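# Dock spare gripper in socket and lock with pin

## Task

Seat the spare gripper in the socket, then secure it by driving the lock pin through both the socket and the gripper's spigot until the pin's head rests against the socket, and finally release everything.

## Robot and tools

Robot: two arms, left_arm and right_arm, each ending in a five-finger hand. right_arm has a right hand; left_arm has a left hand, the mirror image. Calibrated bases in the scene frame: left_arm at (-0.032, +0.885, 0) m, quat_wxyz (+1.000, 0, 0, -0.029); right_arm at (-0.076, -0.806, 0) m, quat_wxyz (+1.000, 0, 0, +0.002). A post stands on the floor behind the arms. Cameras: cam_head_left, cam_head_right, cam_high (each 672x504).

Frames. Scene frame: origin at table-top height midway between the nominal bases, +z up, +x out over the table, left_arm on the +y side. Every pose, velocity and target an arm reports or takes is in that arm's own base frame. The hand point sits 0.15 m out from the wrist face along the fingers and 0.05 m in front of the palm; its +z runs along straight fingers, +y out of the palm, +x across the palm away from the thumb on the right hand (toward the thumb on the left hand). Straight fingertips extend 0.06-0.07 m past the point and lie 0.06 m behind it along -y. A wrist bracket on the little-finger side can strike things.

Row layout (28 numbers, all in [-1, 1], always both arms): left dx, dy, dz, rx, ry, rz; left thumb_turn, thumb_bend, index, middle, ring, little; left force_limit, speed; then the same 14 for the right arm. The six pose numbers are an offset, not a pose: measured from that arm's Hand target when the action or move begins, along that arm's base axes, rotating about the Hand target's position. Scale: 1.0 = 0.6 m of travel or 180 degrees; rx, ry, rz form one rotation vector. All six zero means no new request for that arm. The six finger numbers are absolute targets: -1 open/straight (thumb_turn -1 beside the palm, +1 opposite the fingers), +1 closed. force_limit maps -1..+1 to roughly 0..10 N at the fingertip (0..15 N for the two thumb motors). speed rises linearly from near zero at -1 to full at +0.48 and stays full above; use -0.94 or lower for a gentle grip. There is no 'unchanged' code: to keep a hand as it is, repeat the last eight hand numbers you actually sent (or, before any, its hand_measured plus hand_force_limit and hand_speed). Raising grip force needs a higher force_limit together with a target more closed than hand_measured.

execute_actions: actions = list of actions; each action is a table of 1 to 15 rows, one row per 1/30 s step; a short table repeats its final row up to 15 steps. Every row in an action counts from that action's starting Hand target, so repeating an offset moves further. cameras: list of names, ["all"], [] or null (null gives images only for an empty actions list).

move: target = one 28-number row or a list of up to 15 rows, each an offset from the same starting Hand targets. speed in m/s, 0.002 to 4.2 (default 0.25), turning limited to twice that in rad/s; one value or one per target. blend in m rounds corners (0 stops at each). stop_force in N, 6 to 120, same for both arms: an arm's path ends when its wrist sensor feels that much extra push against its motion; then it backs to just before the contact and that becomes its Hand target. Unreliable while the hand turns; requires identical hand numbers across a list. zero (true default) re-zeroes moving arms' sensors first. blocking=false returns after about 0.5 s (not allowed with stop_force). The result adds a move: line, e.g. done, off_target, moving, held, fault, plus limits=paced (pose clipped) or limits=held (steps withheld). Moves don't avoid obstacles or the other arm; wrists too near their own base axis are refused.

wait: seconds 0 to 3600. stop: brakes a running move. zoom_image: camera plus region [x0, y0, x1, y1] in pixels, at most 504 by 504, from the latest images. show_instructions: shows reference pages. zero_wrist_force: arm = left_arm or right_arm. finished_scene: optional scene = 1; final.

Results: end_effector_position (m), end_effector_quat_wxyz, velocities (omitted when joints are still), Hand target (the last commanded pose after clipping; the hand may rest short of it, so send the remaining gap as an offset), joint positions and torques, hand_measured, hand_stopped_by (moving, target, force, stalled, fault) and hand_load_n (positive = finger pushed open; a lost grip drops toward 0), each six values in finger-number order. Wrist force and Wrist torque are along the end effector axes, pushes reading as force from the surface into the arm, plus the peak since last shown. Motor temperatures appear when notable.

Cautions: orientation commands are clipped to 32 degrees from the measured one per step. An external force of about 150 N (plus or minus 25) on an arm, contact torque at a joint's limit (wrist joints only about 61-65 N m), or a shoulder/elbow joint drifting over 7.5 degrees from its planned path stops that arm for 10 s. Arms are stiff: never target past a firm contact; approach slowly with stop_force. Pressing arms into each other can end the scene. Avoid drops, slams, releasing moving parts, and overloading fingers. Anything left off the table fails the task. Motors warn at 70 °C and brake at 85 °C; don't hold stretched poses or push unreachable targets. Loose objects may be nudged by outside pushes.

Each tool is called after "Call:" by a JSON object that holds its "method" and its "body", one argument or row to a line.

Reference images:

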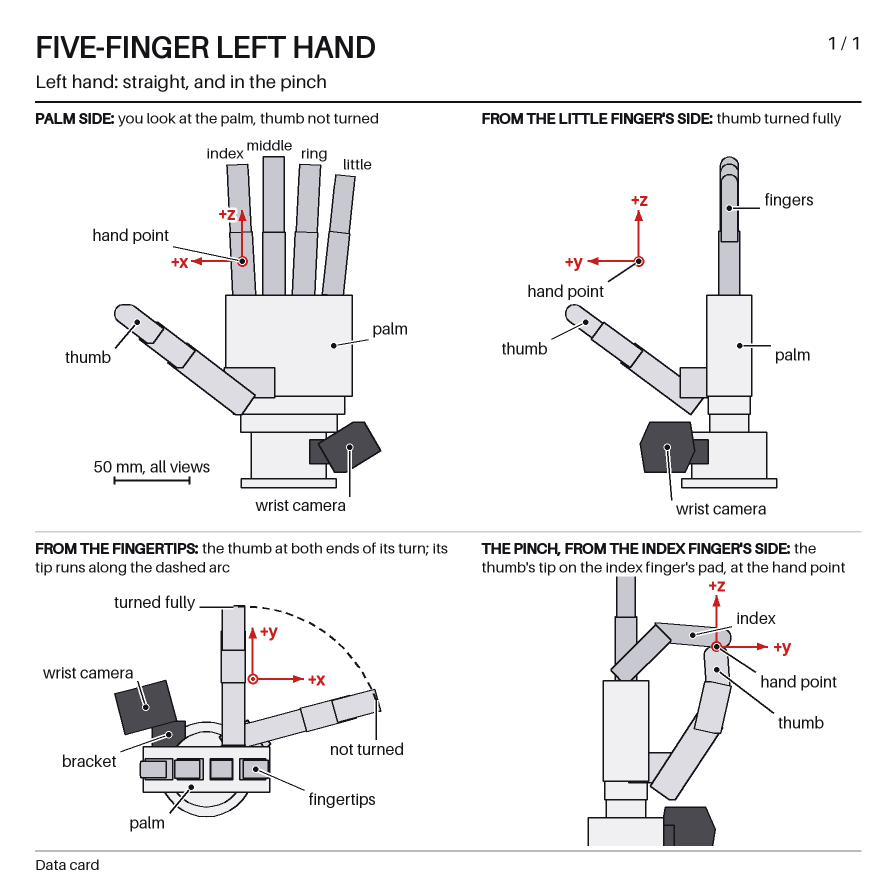

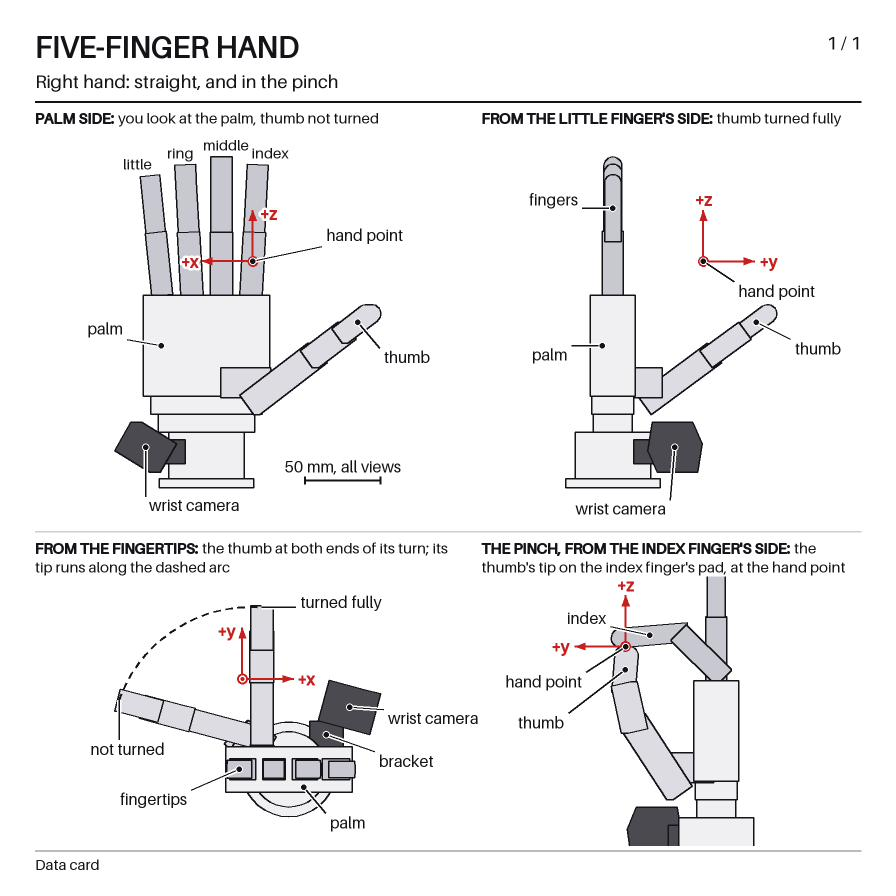

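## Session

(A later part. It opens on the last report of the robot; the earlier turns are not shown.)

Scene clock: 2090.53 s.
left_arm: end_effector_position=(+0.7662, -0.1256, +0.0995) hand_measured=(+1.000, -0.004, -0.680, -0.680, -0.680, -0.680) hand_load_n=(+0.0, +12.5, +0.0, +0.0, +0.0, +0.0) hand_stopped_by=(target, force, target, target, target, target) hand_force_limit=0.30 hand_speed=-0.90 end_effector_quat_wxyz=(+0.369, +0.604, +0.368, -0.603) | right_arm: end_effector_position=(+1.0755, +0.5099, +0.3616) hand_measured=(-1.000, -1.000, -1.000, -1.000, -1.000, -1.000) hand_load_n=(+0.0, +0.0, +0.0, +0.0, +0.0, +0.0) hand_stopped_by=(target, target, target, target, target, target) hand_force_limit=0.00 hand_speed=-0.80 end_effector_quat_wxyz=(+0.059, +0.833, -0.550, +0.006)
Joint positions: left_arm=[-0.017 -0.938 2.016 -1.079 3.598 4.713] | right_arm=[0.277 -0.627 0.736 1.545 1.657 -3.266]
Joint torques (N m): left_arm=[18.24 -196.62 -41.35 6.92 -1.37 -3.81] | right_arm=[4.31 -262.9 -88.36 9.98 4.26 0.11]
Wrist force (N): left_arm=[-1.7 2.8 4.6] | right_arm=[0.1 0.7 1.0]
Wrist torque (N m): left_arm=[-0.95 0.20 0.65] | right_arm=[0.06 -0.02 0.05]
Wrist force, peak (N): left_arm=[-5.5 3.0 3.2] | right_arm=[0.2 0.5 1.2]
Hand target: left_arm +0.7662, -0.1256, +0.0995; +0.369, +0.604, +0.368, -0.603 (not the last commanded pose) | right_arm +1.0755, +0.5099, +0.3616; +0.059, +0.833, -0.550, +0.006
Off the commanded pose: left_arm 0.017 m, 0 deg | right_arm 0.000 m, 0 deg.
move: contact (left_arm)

Call:
{"method": "move", "body": {
  "target": [
    [0,0,0.0055,0,0,0,1,0.62,-0.68,-0.68,-0.68,-0.68,0.3,-0.9,0,0,0,0,0,0,-1,-1,-1,-1,-1,-1,0,-0.8],
    [0.00098,-0.00022,0.0055,0,0,0,1,0.62,-0.68,-0.68,-0.68,-0.68,0.3,-0.9,0,0,0,0,0,0,-1,-1,-1,-1,-1,-1,0,-0.8]
  ],
  "speed": 0.02
}}

Call:
{"method": "move", "body": {
  "target": [0,0,-0.035,0,0,0,1,0.62,-0.68,-0.68,-0.68,-0.68,0.3,-0.9,0,0,0,0,0,0,-1,-1,-1,-1,-1,-1,0,-0.8],
  "speed": 0.006,
  "stop_force": 6
}}

Scene clock: 2096.40 s.
left_arm: end_effector_position=(+0.7667, -0.1256, +0.1028) hand_measured=(+1.000, -0.004, -0.680, -0.680, -0.680, -0.680) hand_load_n=(+0.0, +10.0, +1.0, +0.5, +0.0, +0.0) hand_stopped_by=(target, force, target, target, target, target) hand_force_limit=0.30 hand_speed=-0.90 end_effector_quat_wxyz=(+0.369, +0.604, +0.368, -0.603) | right_arm: end_effector_position=(+1.0755, +0.5099, +0.3616) hand_measured=(-1.000, -1.000, -1.000, -1.000, -1.000, -1.000) hand_load_n=(-0.5, +0.0, +0.0, +0.0, +0.0, +0.5) hand_stopped_by=(target, target, target, target, target, target) hand_force_limit=0.00 hand_speed=-0.80 end_effector_quat_wxyz=(+0.059, +0.833, -0.550, +0.006)
Joint positions: left_arm=[-0.017 -0.942 2.015 -1.075 3.598 4.713] | right_arm=[0.277 -0.627 0.736 1.545 1.657 -3.266]
Joint torques (N m): left_arm=[-16.15 -185.31 -73.63 6.41 -2.13 -3.59] | right_arm=[11.07 -259.7 -85.86 10.59 4.39 0.61]
Wrist force (N): left_arm=[0.3 -0.3 4.9] | right_arm=[0.1 0.7 1.0]
Wrist torque (N m): left_arm=[-0.93 0.21 0.54] | right_arm=[0.07 -0.01 0.05]
Wrist force, peak (N): left_arm=[-2.3 3.0 4.7] | right_arm=[0.4 1.1 1.1]
Hand target: left_arm +0.7668, -0.1257, +0.1028; +0.369, +0.604, +0.368, -0.603 | right_arm +1.0755, +0.5099, +0.3616; +0.059, +0.833, -0.550, +0.006
Off the commanded pose: left_arm 0.000 m, 0 deg | right_arm 0.000 m, 0 deg.
move: done

Scene clock: 2098.30 s.
left_arm: end_effector_position=(+0.7669, -0.1257, +0.0992) hand_measured=(+1.000, -0.004, -0.680, -0.680, -0.680, -0.680) hand_load_n=(+0.0, +11.0, +0.5, +0.0, +0.0, +0.0) hand_stopped_by=(target, force, target, target, target, target) hand_force_limit=0.30 hand_speed=-0.90 end_effector_quat_wxyz=(+0.369, +0.604, +0.368, -0.603) | right_arm: end_effector_position=(+1.0755, +0.5099, +0.3616) hand_measured=(-1.000, -1.000, -1.000, -1.000, -1.000, -1.000) hand_load_n=(+0.0, +0.0, +0.0, +0.0, +0.0, +0.0) hand_stopped_by=(target, target, target, target, target, target) hand_force_limit=0.00 hand_speed=-0.80 end_effector_quat_wxyz=(+0.059, +0.833, -0.550, +0.006)
Joint positions: left_arm=[-0.017 -0.938 2.015 -1.079 3.598 4.713] | right_arm=[0.277 -0.627 0.736 1.545 1.657 -3.266]
Joint torques (N m): left_arm=[-24.53 -197.55 -56.66 6.58 -2.22 -0.34] | right_arm=[11.52 -262.85 -87.81 9.88 4.71 0.96]
Wrist force (N): left_arm=[-1.7 2.3 4.6] | right_arm=[-0.1 0.3 1.4]
Wrist torque (N m): left_arm=[-0.93 0.24 0.61] | right_arm=[-0.02 0.01 0.02]
Wrist force, peak (N): left_arm=[-4.4 0.9 6.3] | right_arm=[0.3 0.7 1.3]
Hand target: left_arm +0.7669, -0.1257, +0.0992; +0.369, +0.604, +0.368, -0.603 (not the last commanded pose) | right_arm +1.0755, +0.5099, +0.3616; +0.059, +0.833, -0.550, +0.006
Off the commanded pose: left_arm 0.017 m, 0 deg | right_arm 0.000 m, 0 deg.
move: contact (left_arm)

Call:
{"method": "move", "body": {
  "target": [0.00049,-0.00011,0,0,0,0,1,0.62,-0.68,-0.68,-0.68,-0.68,0.3,-0.9,0,0,0,0,0,0,-1,-1,-1,-1,-1,-1,0,-0.8],
  "speed": 0.006
}}

Scene clock: 2103.20 s.
left_arm: end_effector_position=(+0.7672, -0.1257, +0.0993) hand_measured=(+1.000, -0.004, -0.680, -0.680, -0.680, -0.680) hand_load_n=(+0.0, +11.0, +1.0, +0.0, +0.0, +0.0) hand_stopped_by=(target, force, target, target, target, target) hand_force_limit=0.30 hand_speed=-0.90 end_effector_quat_wxyz=(+0.369, +0.604, +0.368, -0.603) | right_arm: end_effector_position=(+1.0755, +0.5099, +0.3616) hand_measured=(-1.000, -1.000, -1.000, -1.000, -1.000, -1.000) hand_load_n=(+0.0, +0.0, +0.0, +0.0, +0.0, +0.0) hand_stopped_by=(target, target, target, target, target, target) hand_force_limit=0.00 hand_speed=-0.80 end_effector_quat_wxyz=(+0.059, +0.833, -0.550, +0.006)
Joint positions: left_arm=[-0.017 -0.937 2.014 -1.079 3.598 4.713] | right_arm=[0.277 -0.627 0.736 1.545 1.657 -3.266]
Joint torques (N m): left_arm=[-26.97 -152.35 -66.93 6.11 -2.3 -0.65] | right_arm=[8.94 -260.39 -86.98 10.36 4.48 -0.03]
Wrist force (N): left_arm=[-0.7 -0.1 5.3] | right_arm=[0.4 0.5 1.1]
Wrist torque (N m): left_arm=[-0.92 0.21 0.51] | right_arm=[0.03 -0.07 0.06]
Wrist force, peak (N): left_arm=[-1.5 2.7 4.8] | right_arm=[0.3 0.5 1.5]
Hand target: left_arm +0.7672, -0.1258, +0.0992; +0.369, +0.604, +0.368, -0.603 | right_arm +1.0755, +0.5099, +0.3616; +0.059, +0.833, -0.550, +0.006
Off the commanded pose: left_arm 0.000 m, 0 deg | right_arm 0.000 m, 0 deg.
move: done

Call:
{"method": "move", "body": {
  "target": [0,0,-0.002,0,0,0,1,0.62,-0.68,-0.68,-0.68,-0.68,0.3,-0.9,0,0,0,0,0,0,-1,-1,-1,-1,-1,-1,0,-0.8],
  "speed": 0.006,
  "stop_force": 8
}}

Scene clock: 2106.30 s.
left_arm: end_effector_position=(+0.7673, -0.1258, +0.0981) hand_measured=(+1.000, -0.004, -0.680, -0.680, -0.680, -0.680) hand_load_n=(-4.5, +11.5, +0.5, +0.0, +0.0, +0.0) hand_stopped_by=(target, force, target, target, target, target) hand_force_limit=0.30 hand_speed=-0.90 end_effector_quat_wxyz=(+0.369, +0.604, +0.368, -0.603) | right_arm: end_effector_position=(+1.0755, +0.5099, +0.3616) hand_measured=(-1.000, -1.000, -1.000, -1.000, -1.000, -1.000) hand_load_n=(+0.0, +0.0, +0.0, -0.5, +0.0, +0.0) hand_stopped_by=(target, target, target, target, target, target) hand_force_limit=0.00 hand_speed=-0.80 end_effector_quat_wxyz=(+0.059, +0.833, -0.550, +0.006)
Joint positions: left_arm=[-0.017 -0.936 2.014 -1.08 3.598 4.713] | right_arm=[0.277 -0.627 0.736 1.545 1.657 -3.266]
Joint torques (N m): left_arm=[-28.32 -163.11 -42.29 2.33 -1.48 -0.63] | right_arm=[12.53 -265.09 -87.74 9.93 4.51 0.1]
Wrist force (N): left_arm=[-11.6 1.6 3.4] | right_arm=[0.5 0.4 1.1]
Wrist torque (N m): left_arm=[-0.96 0.31 0.34] | right_arm=[0.01 -0.10 0.07]
Wrist force, peak (N): left_arm=[-11.7 1.9 3.0] | right_arm=[0.4 0.4 1.3]
Hand target: left_arm +0.7673, -0.1258, +0.0982; +0.369, +0.604, +0.368, -0.603 | right_arm +1.0755, +0.5099, +0.3616; +0.059, +0.833, -0.550, +0.006
Off the commanded pose: left_arm 0.000 m, 0 deg | right_arm 0.000 m, 0 deg.
move: contact (left_arm)

Call:
{"method": "move", "body": {
  "target": [0,0,0.0012,0,0,0,1,0.62,-0.68,-0.68,-0.68,-0.68,0.3,-0.9,0,0,0,0,0,0,-1,-1,-1,-1,-1,-1,0,-0.8],
  "speed": 0.006,
  "cameras": ["cam_high","cam_head_right"]
}}

Call:
{"method": "zoom_image", "body": {
  "camera": "cam_high",
  "region": [536, 178, 560, 202]
}}

Call:
{"method": "zoom_image", "body": {
  "camera": "cam_head_right",
  "region": [20, 282, 42, 304]
}}

Scene clock: 2111.17 s.
left_arm: end_effector_position=(+0.7672, -0.1258, +0.0988) hand_measured=(+1.000, -0.004, -0.680, -0.680, -0.680, -0.680) hand_load_n=(-1.0, +11.5, +1.0, +0.0, +0.0, +0.0) hand_stopped_by=(target, force, target, target, target, target) hand_force_limit=0.30 hand_speed=-0.90 end_effector_quat_wxyz=(+0.369, +0.604, +0.368, -0.603) | right_arm: end_effector_position=(+1.0755, +0.5099, +0.3616) hand_measured=(-1.000, -1.000, -1.000, -1.000, -1.000, -1.000) hand_load_n=(+0.0, +0.0, +0.0, +0.0, +0.0, +0.0) hand_stopped_by=(target, target, target, target, target, target) hand_force_limit=0.00 hand_speed=-0.80 end_effector_quat_wxyz=(+0.059, +0.833, -0.550, +0.006)
Joint positions: left_arm=[-0.017 -0.937 2.014 -1.079 3.598 4.713] | right_arm=[0.277 -0.627 0.736 1.545 1.657 -3.266]
Joint torques (N m): left_arm=[-26.8 -199.29 -57.7 6.37 -2.19 -1.11] | right_arm=[11.46 -266.18 -89.78 10.56 4.1 0.02]
Wrist force (N): left_arm=[-1.5 0.7 5.8] | right_arm=[0.2 0.2 0.9]
Wrist torque (N m): left_arm=[-0.95 0.17 0.53] | right_arm=[0.00 -0.03 0.04]
Wrist force, peak (N): left_arm=[-11.9 1.6 3.4] | right_arm=[0.5 0.5 1.4]
Hand target: left_arm +0.7673, -0.1258, +0.0989; +0.369, +0.604, +0.368, -0.603 | right_arm +1.0755, +0.5099, +0.3616; +0.059, +0.833, -0.550, +0.006
Off the commanded pose: left_arm 0.000 m, 0 deg | right_arm 0.000 m, 0 deg.
move: done
Images, in order (width x height): cam_head_right 672x504, cam_high 672x504.

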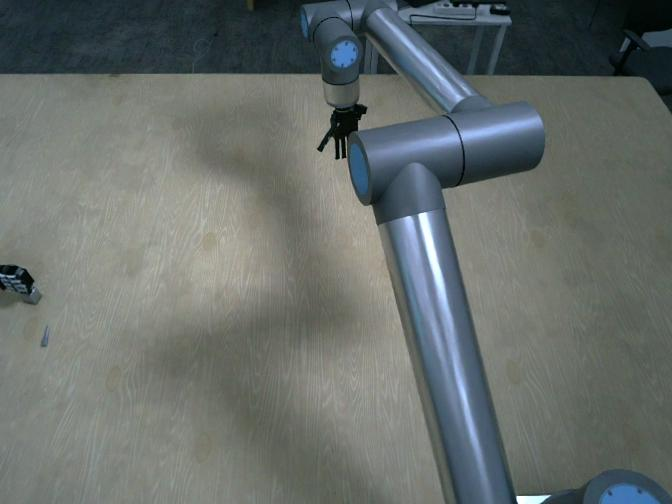

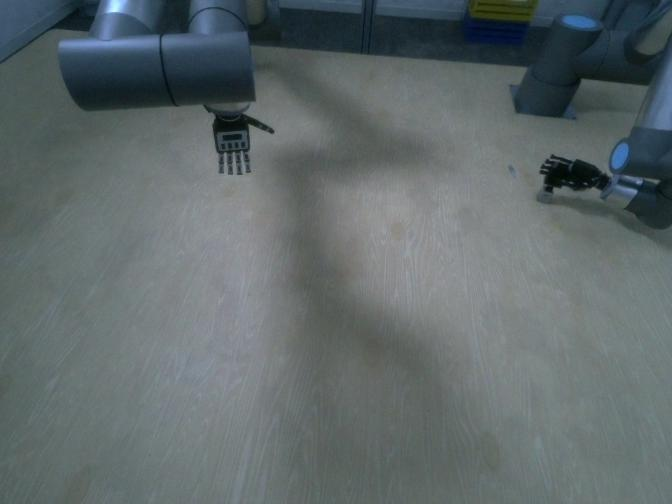

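Scaled by 21.000.

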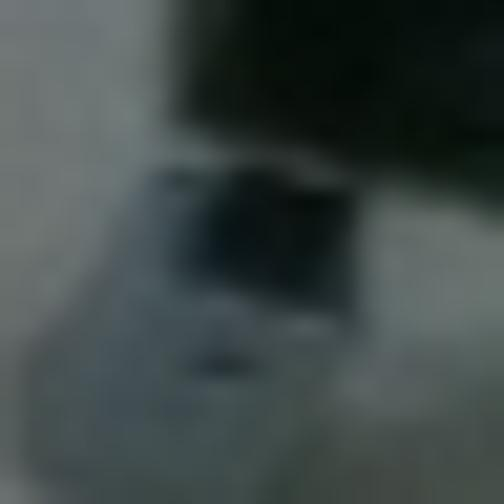

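Scaled by 22.909.

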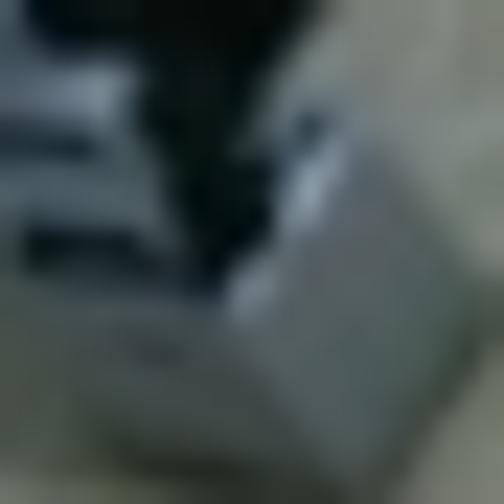

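Call:
{"method": "zoom_image", "body": {
  "camera": "cam_high",
  "region": [534, 172, 566, 204]
}}

Call:
{"method": "zoom_image", "body": {
  "camera": "cam_head_right",
  "region": [14, 276, 44, 306]
}}

Scaled by 15.750.

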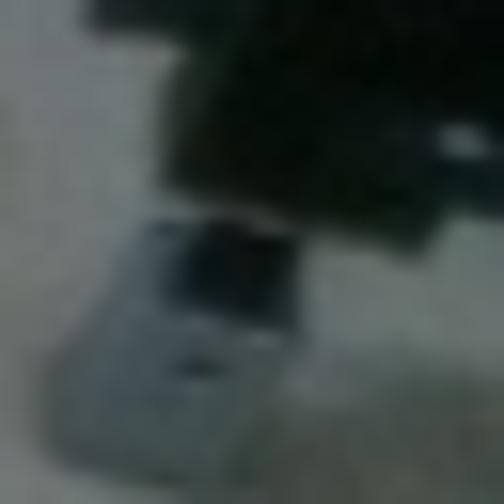

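Scaled by 16.800.

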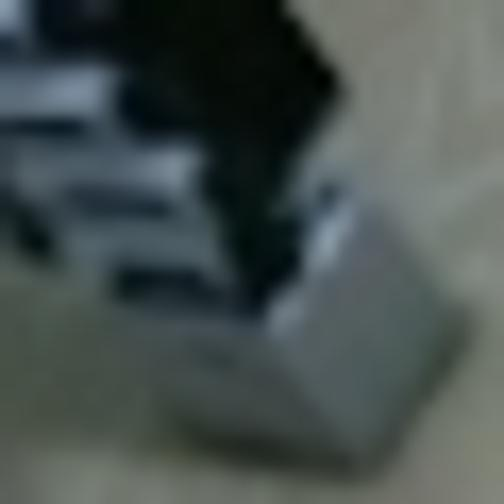

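Call:
{"method": "move", "body": {
  "target": [0.00032,-0.0005,0,0,0,0,1,0.62,-0.68,-0.68,-0.68,-0.68,0.3,-0.9,0,0,0,0,0,0,-1,-1,-1,-1,-1,-1,0,-0.8],
  "speed": 0.006
}}

Call:
{"method": "move", "body": {
  "target": [0,0,-0.0015,0,0,0,1,0.62,-0.68,-0.68,-0.68,-0.68,0.3,-0.9,0,0,0,0,0,0,-1,-1,-1,-1,-1,-1,0,-0.8],
  "speed": 0.006,
  "stop_force": 8
}}

Scene clock: 2145.97 s.
left_arm: end_effector_position=(+0.7675, -0.1260, +0.0989) hand_measured=(+1.000, -0.004, -0.680, -0.680, -0.680, -0.680) hand_load_n=(-0.5, +11.5, +1.0, +0.0, +0.5, +0.0) hand_stopped_by=(target, force, target, target, target, target) hand_force_limit=0.30 hand_speed=-0.90 end_effector_quat_wxyz=(+0.369, +0.604, +0.368, -0.602) | right_arm: end_effector_position=(+1.0755, +0.5099, +0.3616) hand_measured=(-1.000, -1.000, -1.000, -1.000, -1.000, -1.000) hand_load_n=(+0.0, +0.0, +0.0, +0.0, +0.0, +0.0) hand_stopped_by=(target, target, target, target, target, target) hand_force_limit=0.00 hand_speed=-0.80 end_effector_quat_wxyz=(+0.059, +0.833, -0.550, +0.006)
Joint positions: left_arm=[-0.017 -0.937 2.014 -1.079 3.597 4.713] | right_arm=[0.277 -0.627 0.736 1.545 1.657 -3.266]
Joint torques (N m): left_arm=[-31.01 -170.17 -66.9 5.84 -2.09 -1.6] | right_arm=[12.19 -262.29 -89.22 10.11 5.22 0.84]
Wrist force (N): left_arm=[-2.4 -1.7 4.2] | right_arm=[0.2 0.9 1.3]
Wrist torque (N m): left_arm=[-0.94 0.25 0.41] | right_arm=[0.08 -0.04 0.06]
Wrist force, peak (N): left_arm=[-0.9 0.5 6.1] | right_arm=[0.2 0.9 1.3]
Hand target: left_arm +0.7675, -0.1261, +0.0989; +0.369, +0.604, +0.368, -0.603 | right_arm +1.0755, +0.5099, +0.3616; +0.059, +0.833, -0.550, +0.006
Off the commanded pose: left_arm 0.000 m, 0 deg | right_arm 0.000 m, 0 deg.
move: done

Scene clock: 2146.83 s.
left_arm: end_effector_position=(+0.7675, -0.1261, +0.0985) hand_measured=(+1.000, -0.004, -0.680, -0.680, -0.680, -0.680) hand_load_n=(-2.5, +11.0, +1.0, +0.0, +0.0, +0.0) hand_stopped_by=(target, force, target, target, target, target) hand_force_limit=0.30 hand_speed=-0.90 end_effector_quat_wxyz=(+0.369, +0.604, +0.368, -0.603) | right_arm: end_effector_position=(+1.0755, +0.5099, +0.3616) hand_measured=(-1.000, -1.000, -1.000, -1.000, -1.000, -1.000) hand_load_n=(+0.0, +0.0, +0.0, +0.0, +0.0, +0.0) hand_stopped_by=(target, target, target, target, target, target) hand_force_limit=0.00 hand_speed=-0.80 end_effector_quat_wxyz=(+0.059, +0.833, -0.550, +0.006)
Joint positions: left_arm=[-0.017 -0.936 2.014 -1.08 3.597 4.713] | right_arm=[0.277 -0.627 0.736 1.545 1.657 -3.266]
Joint torques (N m): left_arm=[-26.52 -180.22 -60.68 2.07 -2.09 -1.76] | right_arm=[12.89 -264.78 -89.04 9.93 4.59 0.32]
Wrist force (N): left_arm=[-10.9 -2.8 4.6] | right_arm=[0.3 0.3 0.7]
Wrist torque (N m): left_arm=[-0.94 0.23 0.13] | right_arm=[0.02 -0.04 0.06]
Wrist force, peak (N): left_arm=[-11.8 -2.8 4.9] | right_arm=[0.3 0.1 1.4]
Hand target: left_arm +0.7675, -0.1261, +0.0986; +0.369, +0.604, +0.368, -0.603 (not the last commanded pose) | right_arm +1.0755, +0.5099, +0.3616; +0.059, +0.833, -0.550, +0.006
Off the commanded pose: left_arm 0.001 m, 0 deg | right_arm 0.000 m, 0 deg.
move: contact (left_arm)

Call:
{"method": "move", "body": {
  "target": [
    [0,0,0.007,0,0,0,1,0.62,-0.68,-0.68,-0.68,-0.68,0.3,-0.9,0,0,0,0,0,0,-1,-1,-1,-1,-1,-1,0,-0.8],
    [0.00055,0.00225,0.007,0,0,0.01667,1,0.62,-0.68,-0.68,-0.68,-0.68,0.3,-0.9,0,0,0,0,0,0,-1,-1,-1,-1,-1,-1,0,-0.8]
  ],
  "speed": 0.02
}}

Call:
{"method": "move", "body": {
  "target": [0,0,-0.035,0,0,0,1,0.62,-0.68,-0.68,-0.68,-0.68,0.3,-0.9,0,0,0,0,0,0,-1,-1,-1,-1,-1,-1,0,-0.8],
  "speed": 0.006,
  "stop_force": 6
}}

Scene clock: 2162.80 s.
left_arm: end_effector_position=(+0.7678, -0.1247, +0.1028) hand_measured=(+1.000, -0.004, -0.680, -0.680, -0.680, -0.680) hand_load_n=(+0.0, +10.5, +1.5, +0.0, +0.0, +0.0) hand_stopped_by=(target, force, target, target, target, target) hand_force_limit=0.30 hand_speed=-0.90 end_effector_quat_wxyz=(+0.385, +0.594, +0.384, -0.593) | right_arm: end_effector_position=(+1.0755, +0.5099, +0.3616) hand_measured=(-1.000, -1.000, -1.000, -1.000, -1.000, -1.000) hand_load_n=(+0.0, +0.0, +0.0, +0.0, +0.0, +0.0) hand_stopped_by=(target, target, target, target, target, target) hand_force_limit=0.00 hand_speed=-0.80 end_effector_quat_wxyz=(+0.059, +0.833, -0.550, +0.006)
Joint positions: left_arm=[-0.011 -0.95 2.036 -1.088 3.552 4.713] | right_arm=[0.277 -0.627 0.736 1.545 1.657 -3.266]
Joint torques (N m): left_arm=[16.07 -193.06 -30.15 0.15 -3.83 -3.66] | right_arm=[9.89 -263.21 -85.5 9.95 4.27 -0.19]
Wrist force (N): left_arm=[0.0 -0.3 4.8] | right_arm=[0.4 0.2 0.9]
Wrist torque (N m): left_arm=[-0.86 0.21 0.52] | right_arm=[-0.01 -0.06 0.05]
Wrist force, peak (N): left_arm=[-11.4 -3.0 4.7] | right_arm=[0.1 0.3 1.6]
Hand target: left_arm +0.7678, -0.1247, +0.1028; +0.385, +0.594, +0.384, -0.593 | right_arm +1.0755, +0.5099, +0.3616; +0.059, +0.833, -0.550, +0.006
Off the commanded pose: left_arm 0.000 m, 0 deg | right_arm 0.000 m, 0 deg.
move: done

Scene clock: 2167.17 s.
left_arm: end_effector_position=(+0.7678, -0.1247, +0.0818) hand_measured=(+1.000, -0.004, -0.680, -0.680, -0.680, -0.680) hand_load_n=(+0.0, +11.5, +1.0, +0.5, +0.5, +0.0) hand_stopped_by=(target, force, target, target, target, target) hand_force_limit=0.30 hand_speed=-0.90 end_effector_quat_wxyz=(+0.385, +0.594, +0.384, -0.593) | right_arm: end_effector_position=(+1.0755, +0.5099, +0.3616) hand_measured=(-1.000, -1.000, -1.000, -1.000, -1.000, -1.000) hand_load_n=(+0.0, +0.0, +0.0, +0.0, +0.0, +0.0) hand_stopped_by=(target, target, target, target, target, target) hand_force_limit=0.00 hand_speed=-0.80 end_effector_quat_wxyz=(+0.059, +0.833, -0.550, +0.006)
Joint positions: left_arm=[-0.011 -0.926 2.038 -1.114 3.552 4.713] | right_arm=[0.277 -0.627 0.736 1.545 1.657 -3.266]
Joint torques (N m): left_arm=[15 -151.99 -17.94 -0.59 3.79 -3.6] | right_arm=[11.29 -266.81 -87.43 10.25 5.33 1.08]
Wrist force (N): left_arm=[-4.5 4.2 5.7] | right_arm=[0.2 0.4 0.7]
Wrist torque (N m): left_arm=[-0.56 0.09 0.42] | right_arm=[0.05 -0.02 0.05]
Wrist force, peak (N): left_arm=[-5.2 4.3 6.0] | right_arm=[0.5 1.0 1.2]
Hand target: left_arm +0.7678, -0.1247, +0.0818; +0.385, +0.594, +0.384, -0.593 | right_arm +1.0755, +0.5099, +0.3616; +0.059, +0.833, -0.550, +0.006
Off the commanded pose: left_arm 0.000 m, 0 deg | right_arm 0.000 m, 0 deg.
move: done

Call:
{"method": "move", "body": {
  "target": [0.00028,-0.00093,0,0,0,-0.00556,1,0.62,-0.68,-0.68,-0.68,-0.68,0.3,-0.9,0,0,0,0,0,0,-1,-1,-1,-1,-1,-1,0,-0.8],
  "speed": 0.01,
  "cameras": ["cam_high","cam_head_right"]
}}

Call:
{"method": "zoom_image", "body": {
  "camera": "cam_high",
  "region": [532, 165, 572, 205]
}}

Scene clock: 2173.40 s.
left_arm: end_effector_position=(+0.7680, -0.1252, +0.0818) hand_measured=(+1.000, -0.004, -0.680, -0.680, -0.680, -0.680) hand_load_n=(+2.5, +10.5, +2.0, +0.0, +0.0, +0.0) hand_stopped_by=(target, force, target, target, target, target) hand_force_limit=0.30 hand_speed=-0.90 end_effector_quat_wxyz=(+0.380, +0.597, +0.379, -0.596) end_effector_velocity=(+0.000, +0.000, -0.001) end_effector_angular_velocity=(+0.000, -0.001, -0.005) | right_arm: end_effector_position=(+1.0755, +0.5099, +0.3616) hand_measured=(-1.000, -1.000, -1.000, -1.000, -1.000, -1.000) hand_load_n=(+0.0, +0.0, +0.0, +0.0, +0.0, +0.0) hand_stopped_by=(target, target, target, target, target, target) hand_force_limit=0.00 hand_speed=-0.80 end_effector_quat_wxyz=(+0.059, +0.833, -0.550, +0.006)
Joint positions: left_arm=[-0.013 -0.923 2.03 -1.109 3.567 4.713] | right_arm=[0.277 -0.627 0.736 1.545 1.657 -3.266]
Joint velocities: left_arm=[-0.001 0.002 -0.002 0 0.005 0] | right_arm=[within noise]
Joint torques (N m): left_arm=[-25.29 -153.65 -66.59 4.84 2.27 3.39] | right_arm=[7.13 -262.48 -86.86 10.14 4.93 0.29]
Wrist force (N): left_arm=[0.3 -3.2 5.0] | right_arm=[0.0 0.2 0.7]
Wrist torque (N m): left_arm=[-0.82 0.11 0.39] | right_arm=[0.01 0.01 0.03]
Wrist force, peak (N): left_arm=[-5.0 4.5 5.5] | right_arm=[0.4 0.7 1.4]
Hand target: left_arm +0.7680, -0.1253, +0.0818; +0.380, +0.597, +0.379, -0.596 | right_arm +1.0755, +0.5099, +0.3616; +0.059, +0.833, -0.550, +0.006
Off the commanded pose: left_arm 0.000 m, 0 deg | right_arm 0.000 m, 0 deg.
move: done
Images, in order (width x height): cam_head_right 672x504, cam_high 672x504.

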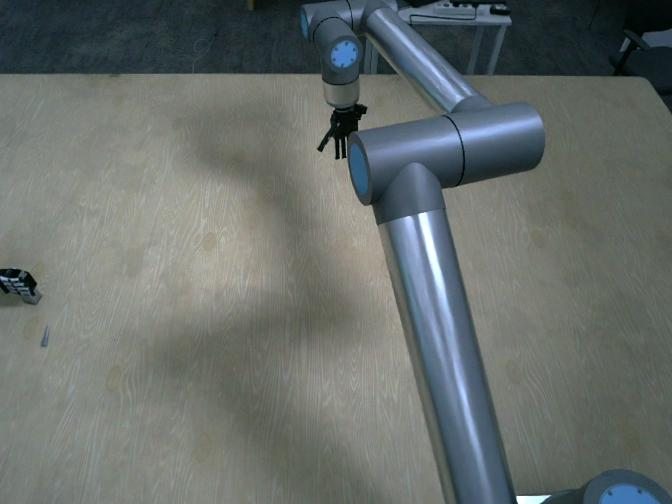

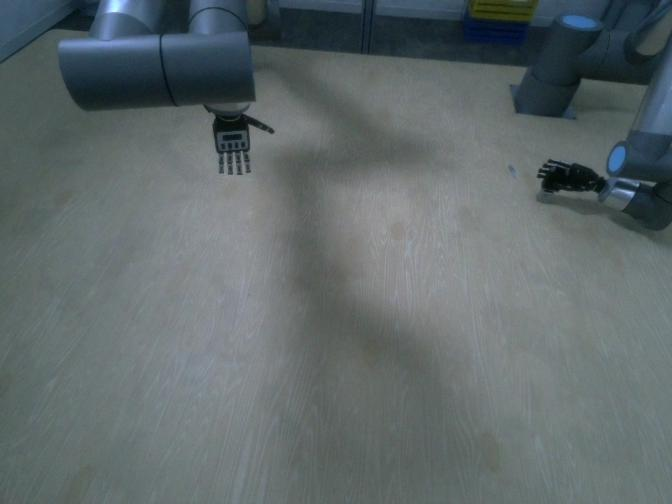

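Scaled by 12.600.

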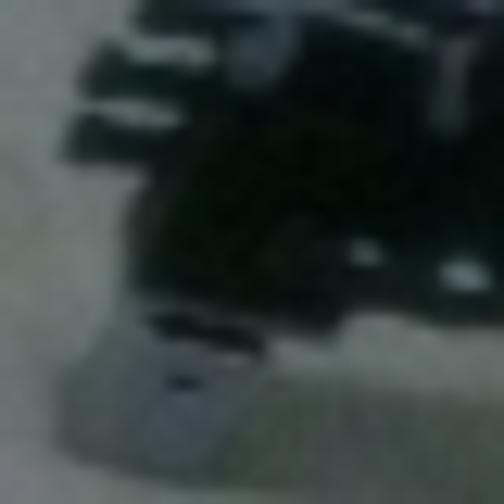

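Call:
{"method": "move", "body": {
  "target": [-0.00022,0.0001,0,0,0,0,1,0.62,-0.68,-0.68,-0.68,-0.68,0.3,-0.9,0,0,0,0,0,0,-1,-1,-1,-1,-1,-1,0,-0.8],
  "speed": 0.01
}}

Call:
{"method": "move", "body": {
  "target": [0,0,-0.028,0,0,0,1,0.62,-0.68,-0.68,-0.68,-0.68,0.3,-0.9,0,0,0,0,0,0,-1,-1,-1,-1,-1,-1,0,-0.8],
  "speed": 0.006,
  "stop_force": 8,
  "cameras": ["cam_high","cam_head_right"]
}}

Call:
{"method": "zoom_image", "body": {
  "camera": "cam_high",
  "region": [532, 165, 572, 205]
}}

Scene clock: 2181.63 s.
left_arm: end_effector_position=(+0.7680, -0.1252, +0.0818) hand_measured=(+1.000, -0.004, -0.680, -0.680, -0.680, -0.680) hand_load_n=(+2.5, +10.5, +2.0, +0.0, +0.5, +0.0) hand_stopped_by=(target, force, target, target, target, target) hand_force_limit=0.30 hand_speed=-0.90 end_effector_quat_wxyz=(+0.380, +0.598, +0.379, -0.596) | right_arm: end_effector_position=(+1.0755, +0.5099, +0.3616) hand_measured=(-1.000, -1.000, -1.000, -1.000, -1.000, -1.000) hand_load_n=(+0.0, +0.0, +0.0, +0.0, +0.0, +0.0) hand_stopped_by=(target, target, target, target, target, target) hand_force_limit=0.00 hand_speed=-0.80 end_effector_quat_wxyz=(+0.059, +0.833, -0.550, +0.006)
Joint positions: left_arm=[-0.013 -0.923 2.03 -1.109 3.567 4.713] | right_arm=[0.277 -0.627 0.736 1.545 1.657 -3.266]
Joint torques (N m): left_arm=[-0.9 -180.12 -26.36 -0.11 3.39 3.22] | right_arm=[15.31 -263.38 -89.74 10.03 4.17 0.13]
Wrist force (N): left_arm=[0.2 -3.5 4.7] | right_arm=[0.1 0.1 0.9]
Wrist torque (N m): left_arm=[-0.85 0.13 0.40] | right_arm=[-0.03 -0.01 0.03]
Wrist force, peak (N): left_arm=[-0.5 -3.3 5.3] | right_arm=[0.3 0.6 1.2]
Hand target: left_arm +0.7679, -0.1252, +0.0818; +0.380, +0.597, +0.379, -0.596 | right_arm +1.0755, +0.5099, +0.3616; +0.059, +0.833, -0.550, +0.006
Off the commanded pose: left_arm 0.000 m, 0 deg | right_arm 0.000 m, 0 deg.
move: done

Scene clock: 2184.77 s.
left_arm: end_effector_position=(+0.7679, -0.1252, +0.0706) hand_measured=(+1.000, -0.004, -0.680, -0.680, -0.680, -0.680) hand_load_n=(-1.0, +11.5, +1.5, +0.5, +0.0, +0.0) hand_stopped_by=(target, force, target, target, target, target) hand_force_limit=0.30 hand_speed=-0.90 end_effector_quat_wxyz=(+0.380, +0.598, +0.379, -0.596) | right_arm: end_effector_position=(+1.0755, +0.5099, +0.3616) hand_measured=(-1.000, -1.000, -1.000, -1.000, -1.000, -1.000) hand_load_n=(+0.0, +0.0, +0.0, +0.0, +0.0, +0.0) hand_stopped_by=(target, target, target, target, target, target) hand_force_limit=0.00 hand_speed=-0.80 end_effector_quat_wxyz=(+0.059, +0.833, -0.550, +0.006)
Joint positions: left_arm=[-0.013 -0.91 2.031 -1.123 3.567 4.713] | right_arm=[0.277 -0.627 0.736 1.545 1.657 -3.266]
Joint torques (N m): left_arm=[13.62 -199.79 -29.04 2.4 3.74 3.17] | right_arm=[14.61 -265.43 -86.09 10.05 4.3 0.07]
Wrist force (N): left_arm=[-3.6 0.9 7.5] | right_arm=[0.4 0.6 1.0]
Wrist torque (N m): left_arm=[-0.83 0.15 0.42] | right_arm=[0.04 -0.07 0.07]
Wrist force, peak (N): left_arm=[-8.1 3.1 7.4] | right_arm=[0.6 0.4 1.3]
Hand target: left_arm +0.7679, -0.1252, +0.0706; +0.380, +0.598, +0.379, -0.596 (not the last commanded pose) | right_arm +1.0755, +0.5099, +0.3616; +0.059, +0.833, -0.550, +0.006
Off the commanded pose: left_arm 0.006 m, 0 deg | right_arm 0.000 m, 0 deg.
move: contact (left_arm)
Images, in order (width x height): cam_head_right 672x504, cam_high 672x504.

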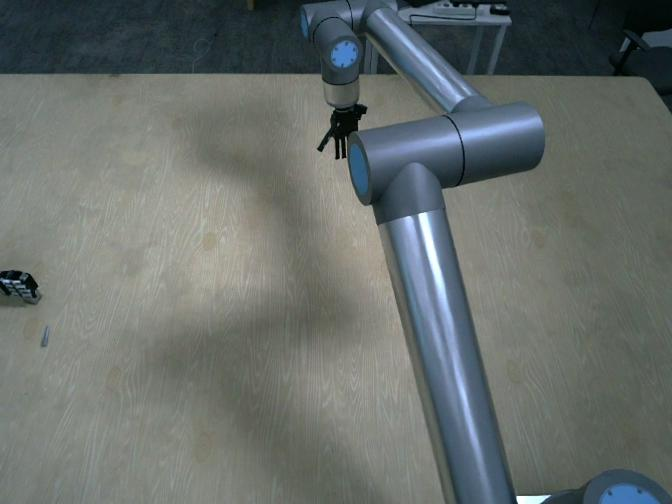

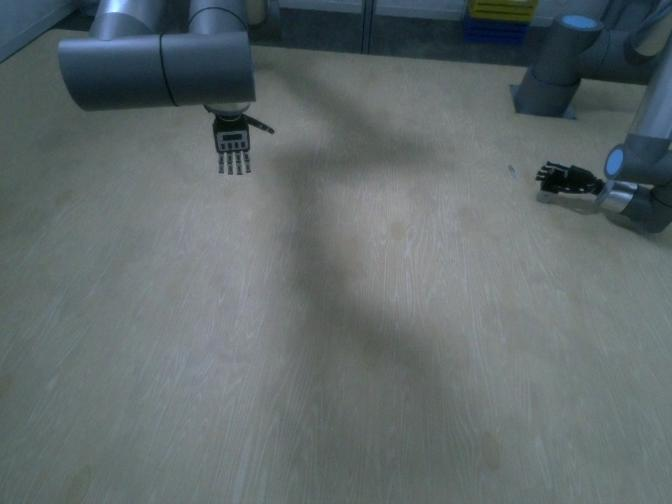

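Scaled by 12.600.

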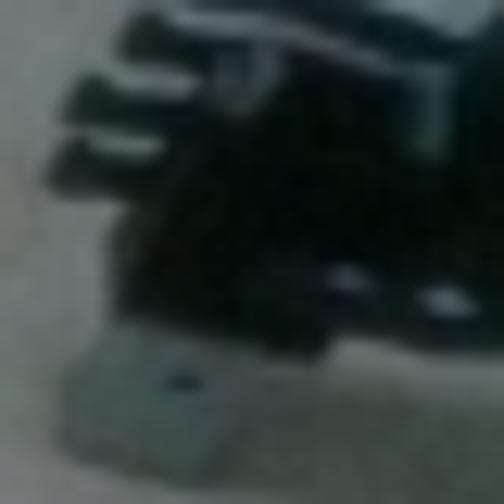

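Call:
{"method": "move", "body": {
  "target": [0,0,0,0,0,0,1,-0.5,-0.68,-0.68,-0.68,-0.68,0.3,-0.9,0,0,0,0,0,0,-1,-1,-1,-1,-1,-1,0,-0.8],
  "speed": 0.01,
  "cameras": ["cam_high","cam_head_right"]
}}

Call:
{"method": "zoom_image", "body": {
  "camera": "cam_high",
  "region": [532, 165, 572, 205]
}}

Call:
{"method": "zoom_image", "body": {
  "camera": "cam_head_right",
  "region": [0, 260, 50, 310]
}}

Scene clock: 2199.93 s.
left_arm: end_effector_position=(+0.7679, -0.1252, +0.0706) hand_measured=(+1.000, -0.500, -0.680, -0.680, -0.680, -0.680) hand_load_n=(+0.0, +0.0, +1.0, +0.0, +0.0, +0.0) hand_stopped_by=(target, target, target, target, target, target) hand_force_limit=0.30 hand_speed=-0.90 end_effector_quat_wxyz=(+0.380, +0.598, +0.379, -0.596) | right_arm: end_effector_position=(+1.0755, +0.5099, +0.3616) hand_measured=(-1.000, -1.000, -1.000, -1.000, -1.000, -1.000) hand_load_n=(+0.0, +0.0, +0.0, +0.0, +0.0, +0.0) hand_stopped_by=(target, target, target, target, target, target) hand_force_limit=0.00 hand_speed=-0.80 end_effector_quat_wxyz=(+0.059, +0.833, -0.550, +0.006)
Joint positions: left_arm=[-0.013 -0.91 2.031 -1.123 3.567 4.713] | right_arm=[0.277 -0.627 0.736 1.545 1.657 -3.266]
Joint torques (N m): left_arm=[11.61 -199.13 -54.85 1.98 3.65 3.8] | right_arm=[11.08 -265.35 -87.52 10.2 4.65 0.05]
Wrist force (N): left_arm=[-1.7 -2.9 5.4] | right_arm=[0.0 0.4 1.1]
Wrist torque (N m): left_arm=[-0.80 0.10 0.51] | right_arm=[0.01 -0.01 0.04]
Wrist force, peak (N): left_arm=[-3.1 0.8 7.9] | right_arm=[0.6 1.0 1.2]
Hand target: left_arm +0.7679, -0.1252, +0.0706; +0.380, +0.598, +0.379, -0.596 | right_arm +1.0755, +0.5099, +0.3616; +0.059, +0.833, -0.550, +0.006
Off the commanded pose: left_arm 0.000 m, 0 deg | right_arm 0.000 m, 0 deg.
move: done
Images, in order (width x height): cam_head_right 672x504, cam_high 672x504.

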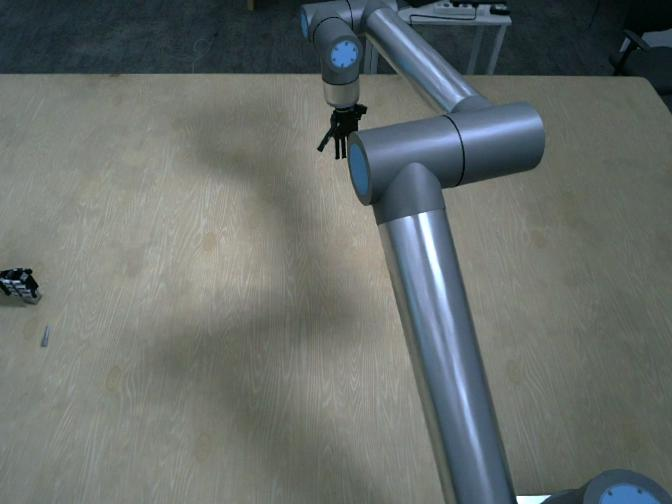

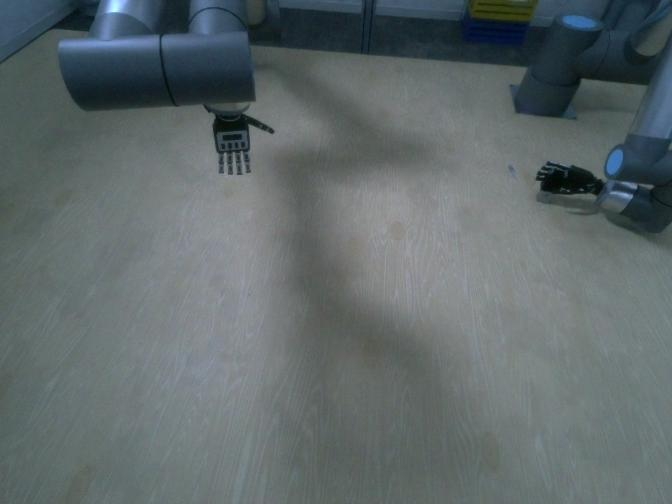

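Scaled by 12.600.

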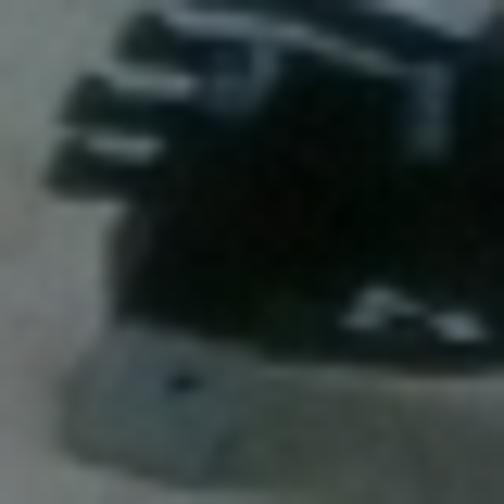

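Scaled by 10.080.

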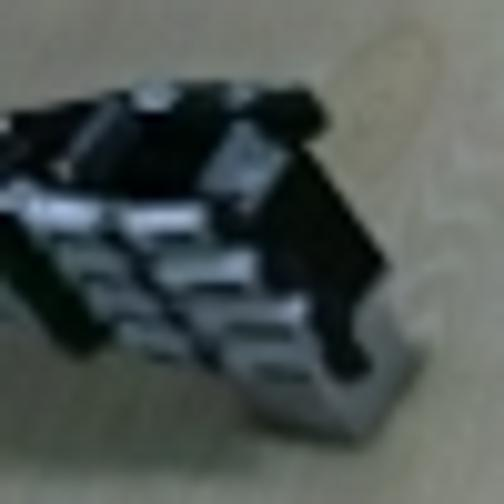

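Call:
{"method": "move", "body": {
  "target": [-0.005,0.00235,0,0,0,0,1,-1,-1,-1,-1,-1,0.3,-0.9,0,0,0,0,0,0,-1,-1,-1,-1,-1,-1,0,-0.8],
  "speed": 0.01
}}

Call:
{"method": "move", "body": {
  "target": [-0.0151,0.00705,0,0,0,0,1,-1,-1,-1,-1,-1,0.3,-0.9,0,0,0,0,0,0,-1,-1,-1,-1,-1,-1,0,-0.8],
  "speed": 0.02,
  "cameras": ["cam_high","cam_head_right"]
}}

Call:
{"method": "zoom_image", "body": {
  "camera": "cam_high",
  "region": [532, 165, 572, 205]
}}

Call:
{"method": "zoom_image", "body": {
  "camera": "cam_head_right",
  "region": [0, 260, 50, 310]
}}

Scene clock: 2218.33 s.
left_arm: end_effector_position=(+0.7649, -0.1238, +0.0706) hand_measured=(+1.000, -1.000, -1.000, -1.000, -1.000, -1.000) hand_load_n=(+0.5, +0.0, +0.0, +0.0, +0.0, +0.0) hand_stopped_by=(target, target, target, target, target, target) hand_force_limit=0.30 hand_speed=-0.90 end_effector_quat_wxyz=(+0.380, +0.598, +0.379, -0.596) | right_arm: end_effector_position=(+1.0755, +0.5099, +0.3616) hand_measured=(-1.000, -1.000, -1.000, -1.000, -1.000, -1.000) hand_load_n=(+0.0, +0.0, +0.0, +0.0, +0.0, +0.0) hand_stopped_by=(target, target, target, target, target, target) hand_force_limit=0.00 hand_speed=-0.80 end_effector_quat_wxyz=(+0.059, +0.833, -0.550, +0.006)
Joint positions: left_arm=[-0.011 -0.912 2.035 -1.125 3.569 4.713] | right_arm=[0.277 -0.627 0.736 1.545 1.657 -3.266]
Joint torques (N m): left_arm=[19.51 -202.3 -22.87 -1.3 3.51 -1.96] | right_arm=[11.9 -265.67 -87.57 10.08 5.02 0.6]
Wrist force (N): left_arm=[-1.3 0.1 4.4] | right_arm=[0.3 0.6 0.8]
Wrist torque (N m): left_arm=[-0.72 0.13 0.54] | right_arm=[0.07 -0.05 0.06]
Wrist force, peak (N): left_arm=[-1.8 -2.5 6.0] | right_arm=[0.4 0.6 1.4]
Hand target: left_arm +0.7649, -0.1238, +0.0706; +0.380, +0.598, +0.379, -0.596 | right_arm +1.0755, +0.5099, +0.3616; +0.059, +0.833, -0.550, +0.006
Off the commanded pose: left_arm 0.000 m, 0 deg | right_arm 0.000 m, 0 deg.
move: done

Scene clock: 2219.13 s.
left_arm: end_effector_position=(+0.7561, -0.1197, +0.0706) hand_measured=(+1.000, -1.000, -1.000, -1.000, -1.000, -1.000) hand_load_n=(+0.5, +0.0, +0.0, +0.0, +0.0, +0.0) hand_stopped_by=(target, target, target, target, target, target) hand_force_limit=0.30 hand_speed=-0.90 end_effector_quat_wxyz=(+0.380, +0.598, +0.379, -0.596) | right_arm: end_effector_position=(+1.0755, +0.5099, +0.3616) hand_measured=(-1.000, -1.000, -1.000, -1.000, -1.000, -1.000) hand_load_n=(+0.0, +0.0, +0.0, +0.0, +0.0, -0.5) hand_stopped_by=(target, target, target, target, target, target) hand_force_limit=0.00 hand_speed=-0.80 end_effector_quat_wxyz=(+0.059, +0.833, -0.550, +0.006)
Joint positions: left_arm=[-0.006 -0.916 2.046 -1.133 3.573 4.713] | right_arm=[0.277 -0.627 0.736 1.545 1.657 -3.266]
Joint torques (N m): left_arm=[9.53 -198.83 -15.87 -1.58 3.49 3.32] | right_arm=[10.44 -262.24 -87.17 10.24 5.49 0.05]
Wrist force (N): left_arm=[-0.8 0.1 4.1] | right_arm=[0.3 0.5 0.8]
Wrist torque (N m): left_arm=[-0.69 0.03 0.57] | right_arm=[0.04 -0.05 0.06]
Wrist force, peak (N): left_arm=[-1.5 -0.3 4.7] | right_arm=[0.4 0.6 1.3]
Hand target: left_arm +0.7558, -0.1196, +0.0706; +0.380, +0.598, +0.379, -0.596 | right_arm +1.0755, +0.5099, +0.3616; +0.059, +0.833, -0.550, +0.006
Off the commanded pose: left_arm 0.000 m, 0 deg | right_arm 0.000 m, 0 deg.
move: done
Images, in order (width x height): cam_head_right 672x504, cam_high 672x504.

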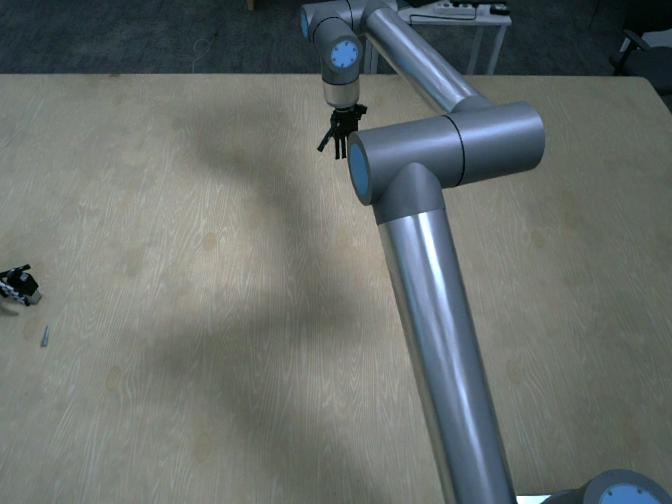

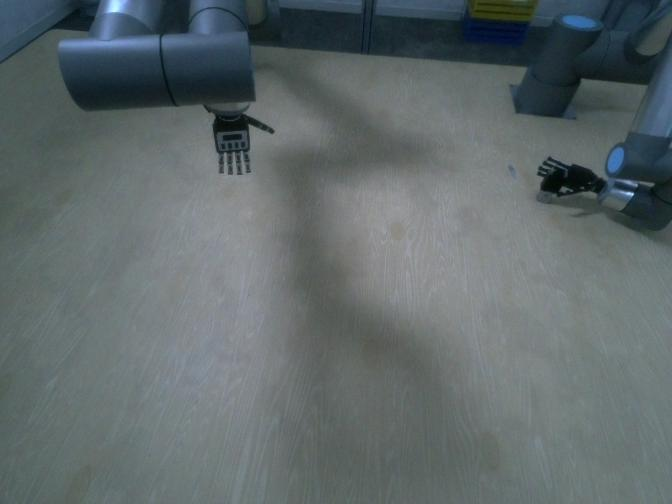

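Scaled by 12.600.

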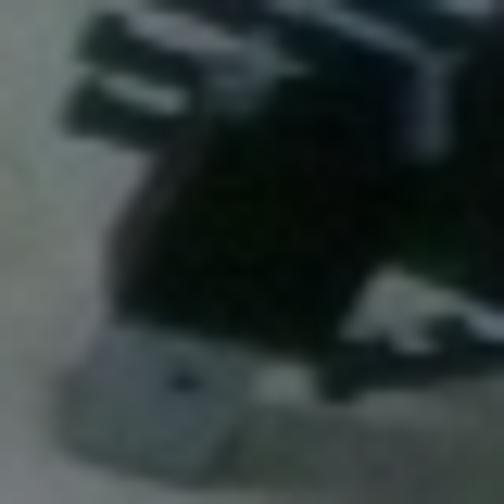

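Scaled by 10.080.

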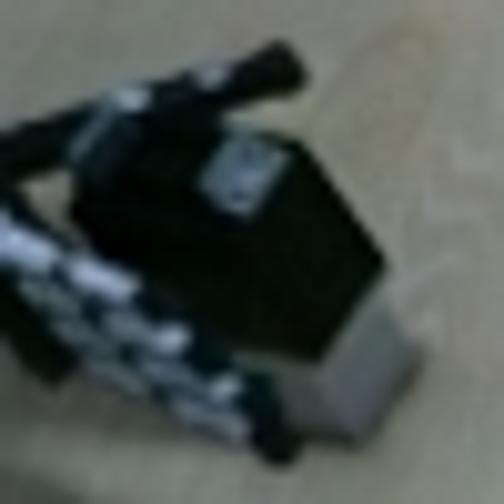

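Call:
{"method": "move", "body": {
  "target": [0.0917,0.1963,0,0,0,0,1,-1,-1,-1,-1,-1,0.3,-0.9,0,0,0,0,0,0,-1,-1,-1,-1,-1,-1,0,-0.8],
  "speed": 0.06,
  "cameras": ["cam_high","cam_head_right"]
}}

Call:
{"method": "zoom_image", "body": {
  "camera": "cam_high",
  "region": [532, 165, 572, 205]
}}

Call:
{"method": "zoom_image", "body": {
  "camera": "cam_head_right",
  "region": [0, 250, 60, 310]
}}

Scene clock: 2224.20 s.
left_arm: end_effector_position=(+0.8107, -0.0021, +0.0706) hand_measured=(+1.000, -1.000, -1.000, -1.000, -1.000, -1.000) hand_load_n=(+0.5, +0.0, +0.0, +0.0, +0.0, +0.0) hand_stopped_by=(target, target, target, target, target, target) hand_force_limit=0.30 hand_speed=-0.90 end_effector_quat_wxyz=(+0.380, +0.598, +0.379, -0.596) | right_arm: end_effector_position=(+1.0755, +0.5099, +0.3616) hand_measured=(-1.000, -1.000, -1.000, -1.000, -1.000, -1.000) hand_load_n=(+0.0, +0.0, +0.5, +0.0, +0.0, +0.0) hand_stopped_by=(target, target, target, target, target, target) hand_force_limit=0.00 hand_speed=-0.80 end_effector_quat_wxyz=(+0.059, +0.833, -0.550, +0.006)
Joint positions: left_arm=[0.123 -0.865 1.912 -1.05 3.703 4.713] | right_arm=[0.277 -0.627 0.736 1.545 1.657 -3.266]
Joint torques (N m): left_arm=[16.41 -173.58 -65.33 6.37 5.41 3.48] | right_arm=[12.57 -264.4 -86.42 10.49 4.44 -0.03]
Wrist force (N): left_arm=[-1.6 -0.7 4.0] | right_arm=[0.3 0.5 0.9]
Wrist torque (N m): left_arm=[-0.80 0.14 0.52] | right_arm=[0.04 -0.05 0.05]
Wrist force, peak (N): left_arm=[-1.5 -0.1 5.4] | right_arm=[0.7 0.6 1.2]
Hand target: left_arm +0.8109, -0.0018, +0.0706; +0.380, +0.598, +0.379, -0.596 | right_arm +1.0755, +0.5099, +0.3616; +0.059, +0.833, -0.550, +0.006
Off the commanded pose: left_arm 0.000 m, 0 deg | right_arm 0.000 m, 0 deg.
move: done
Images, in order (width x height): cam_head_right 672x504, cam_high 672x504.

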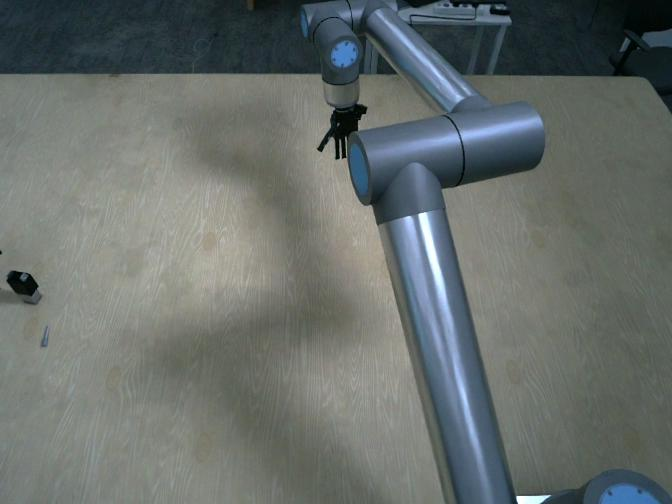

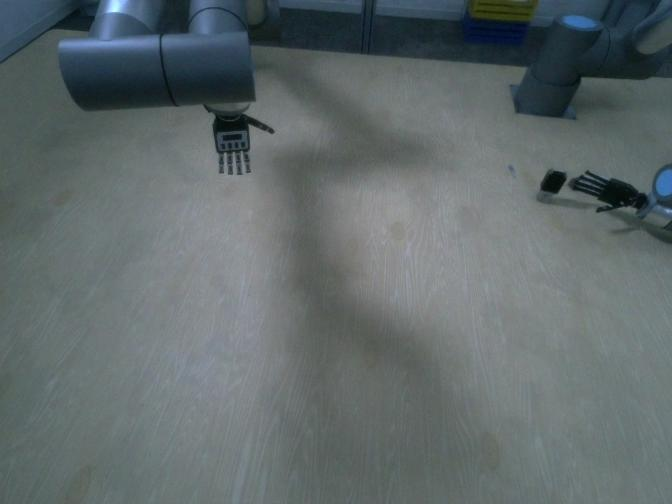

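Scaled by 12.600.

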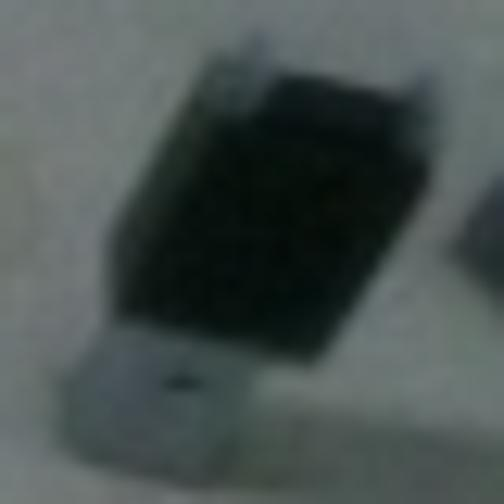

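Scaled by 8.400.

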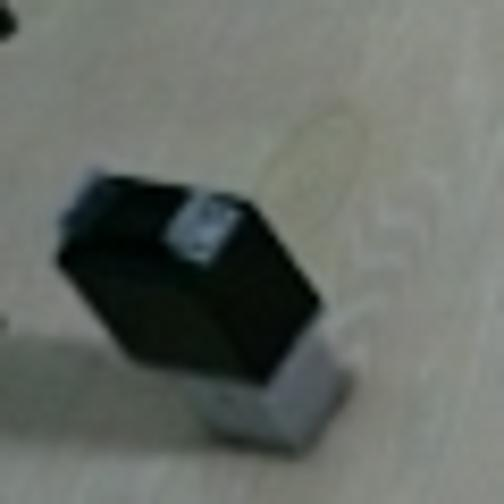

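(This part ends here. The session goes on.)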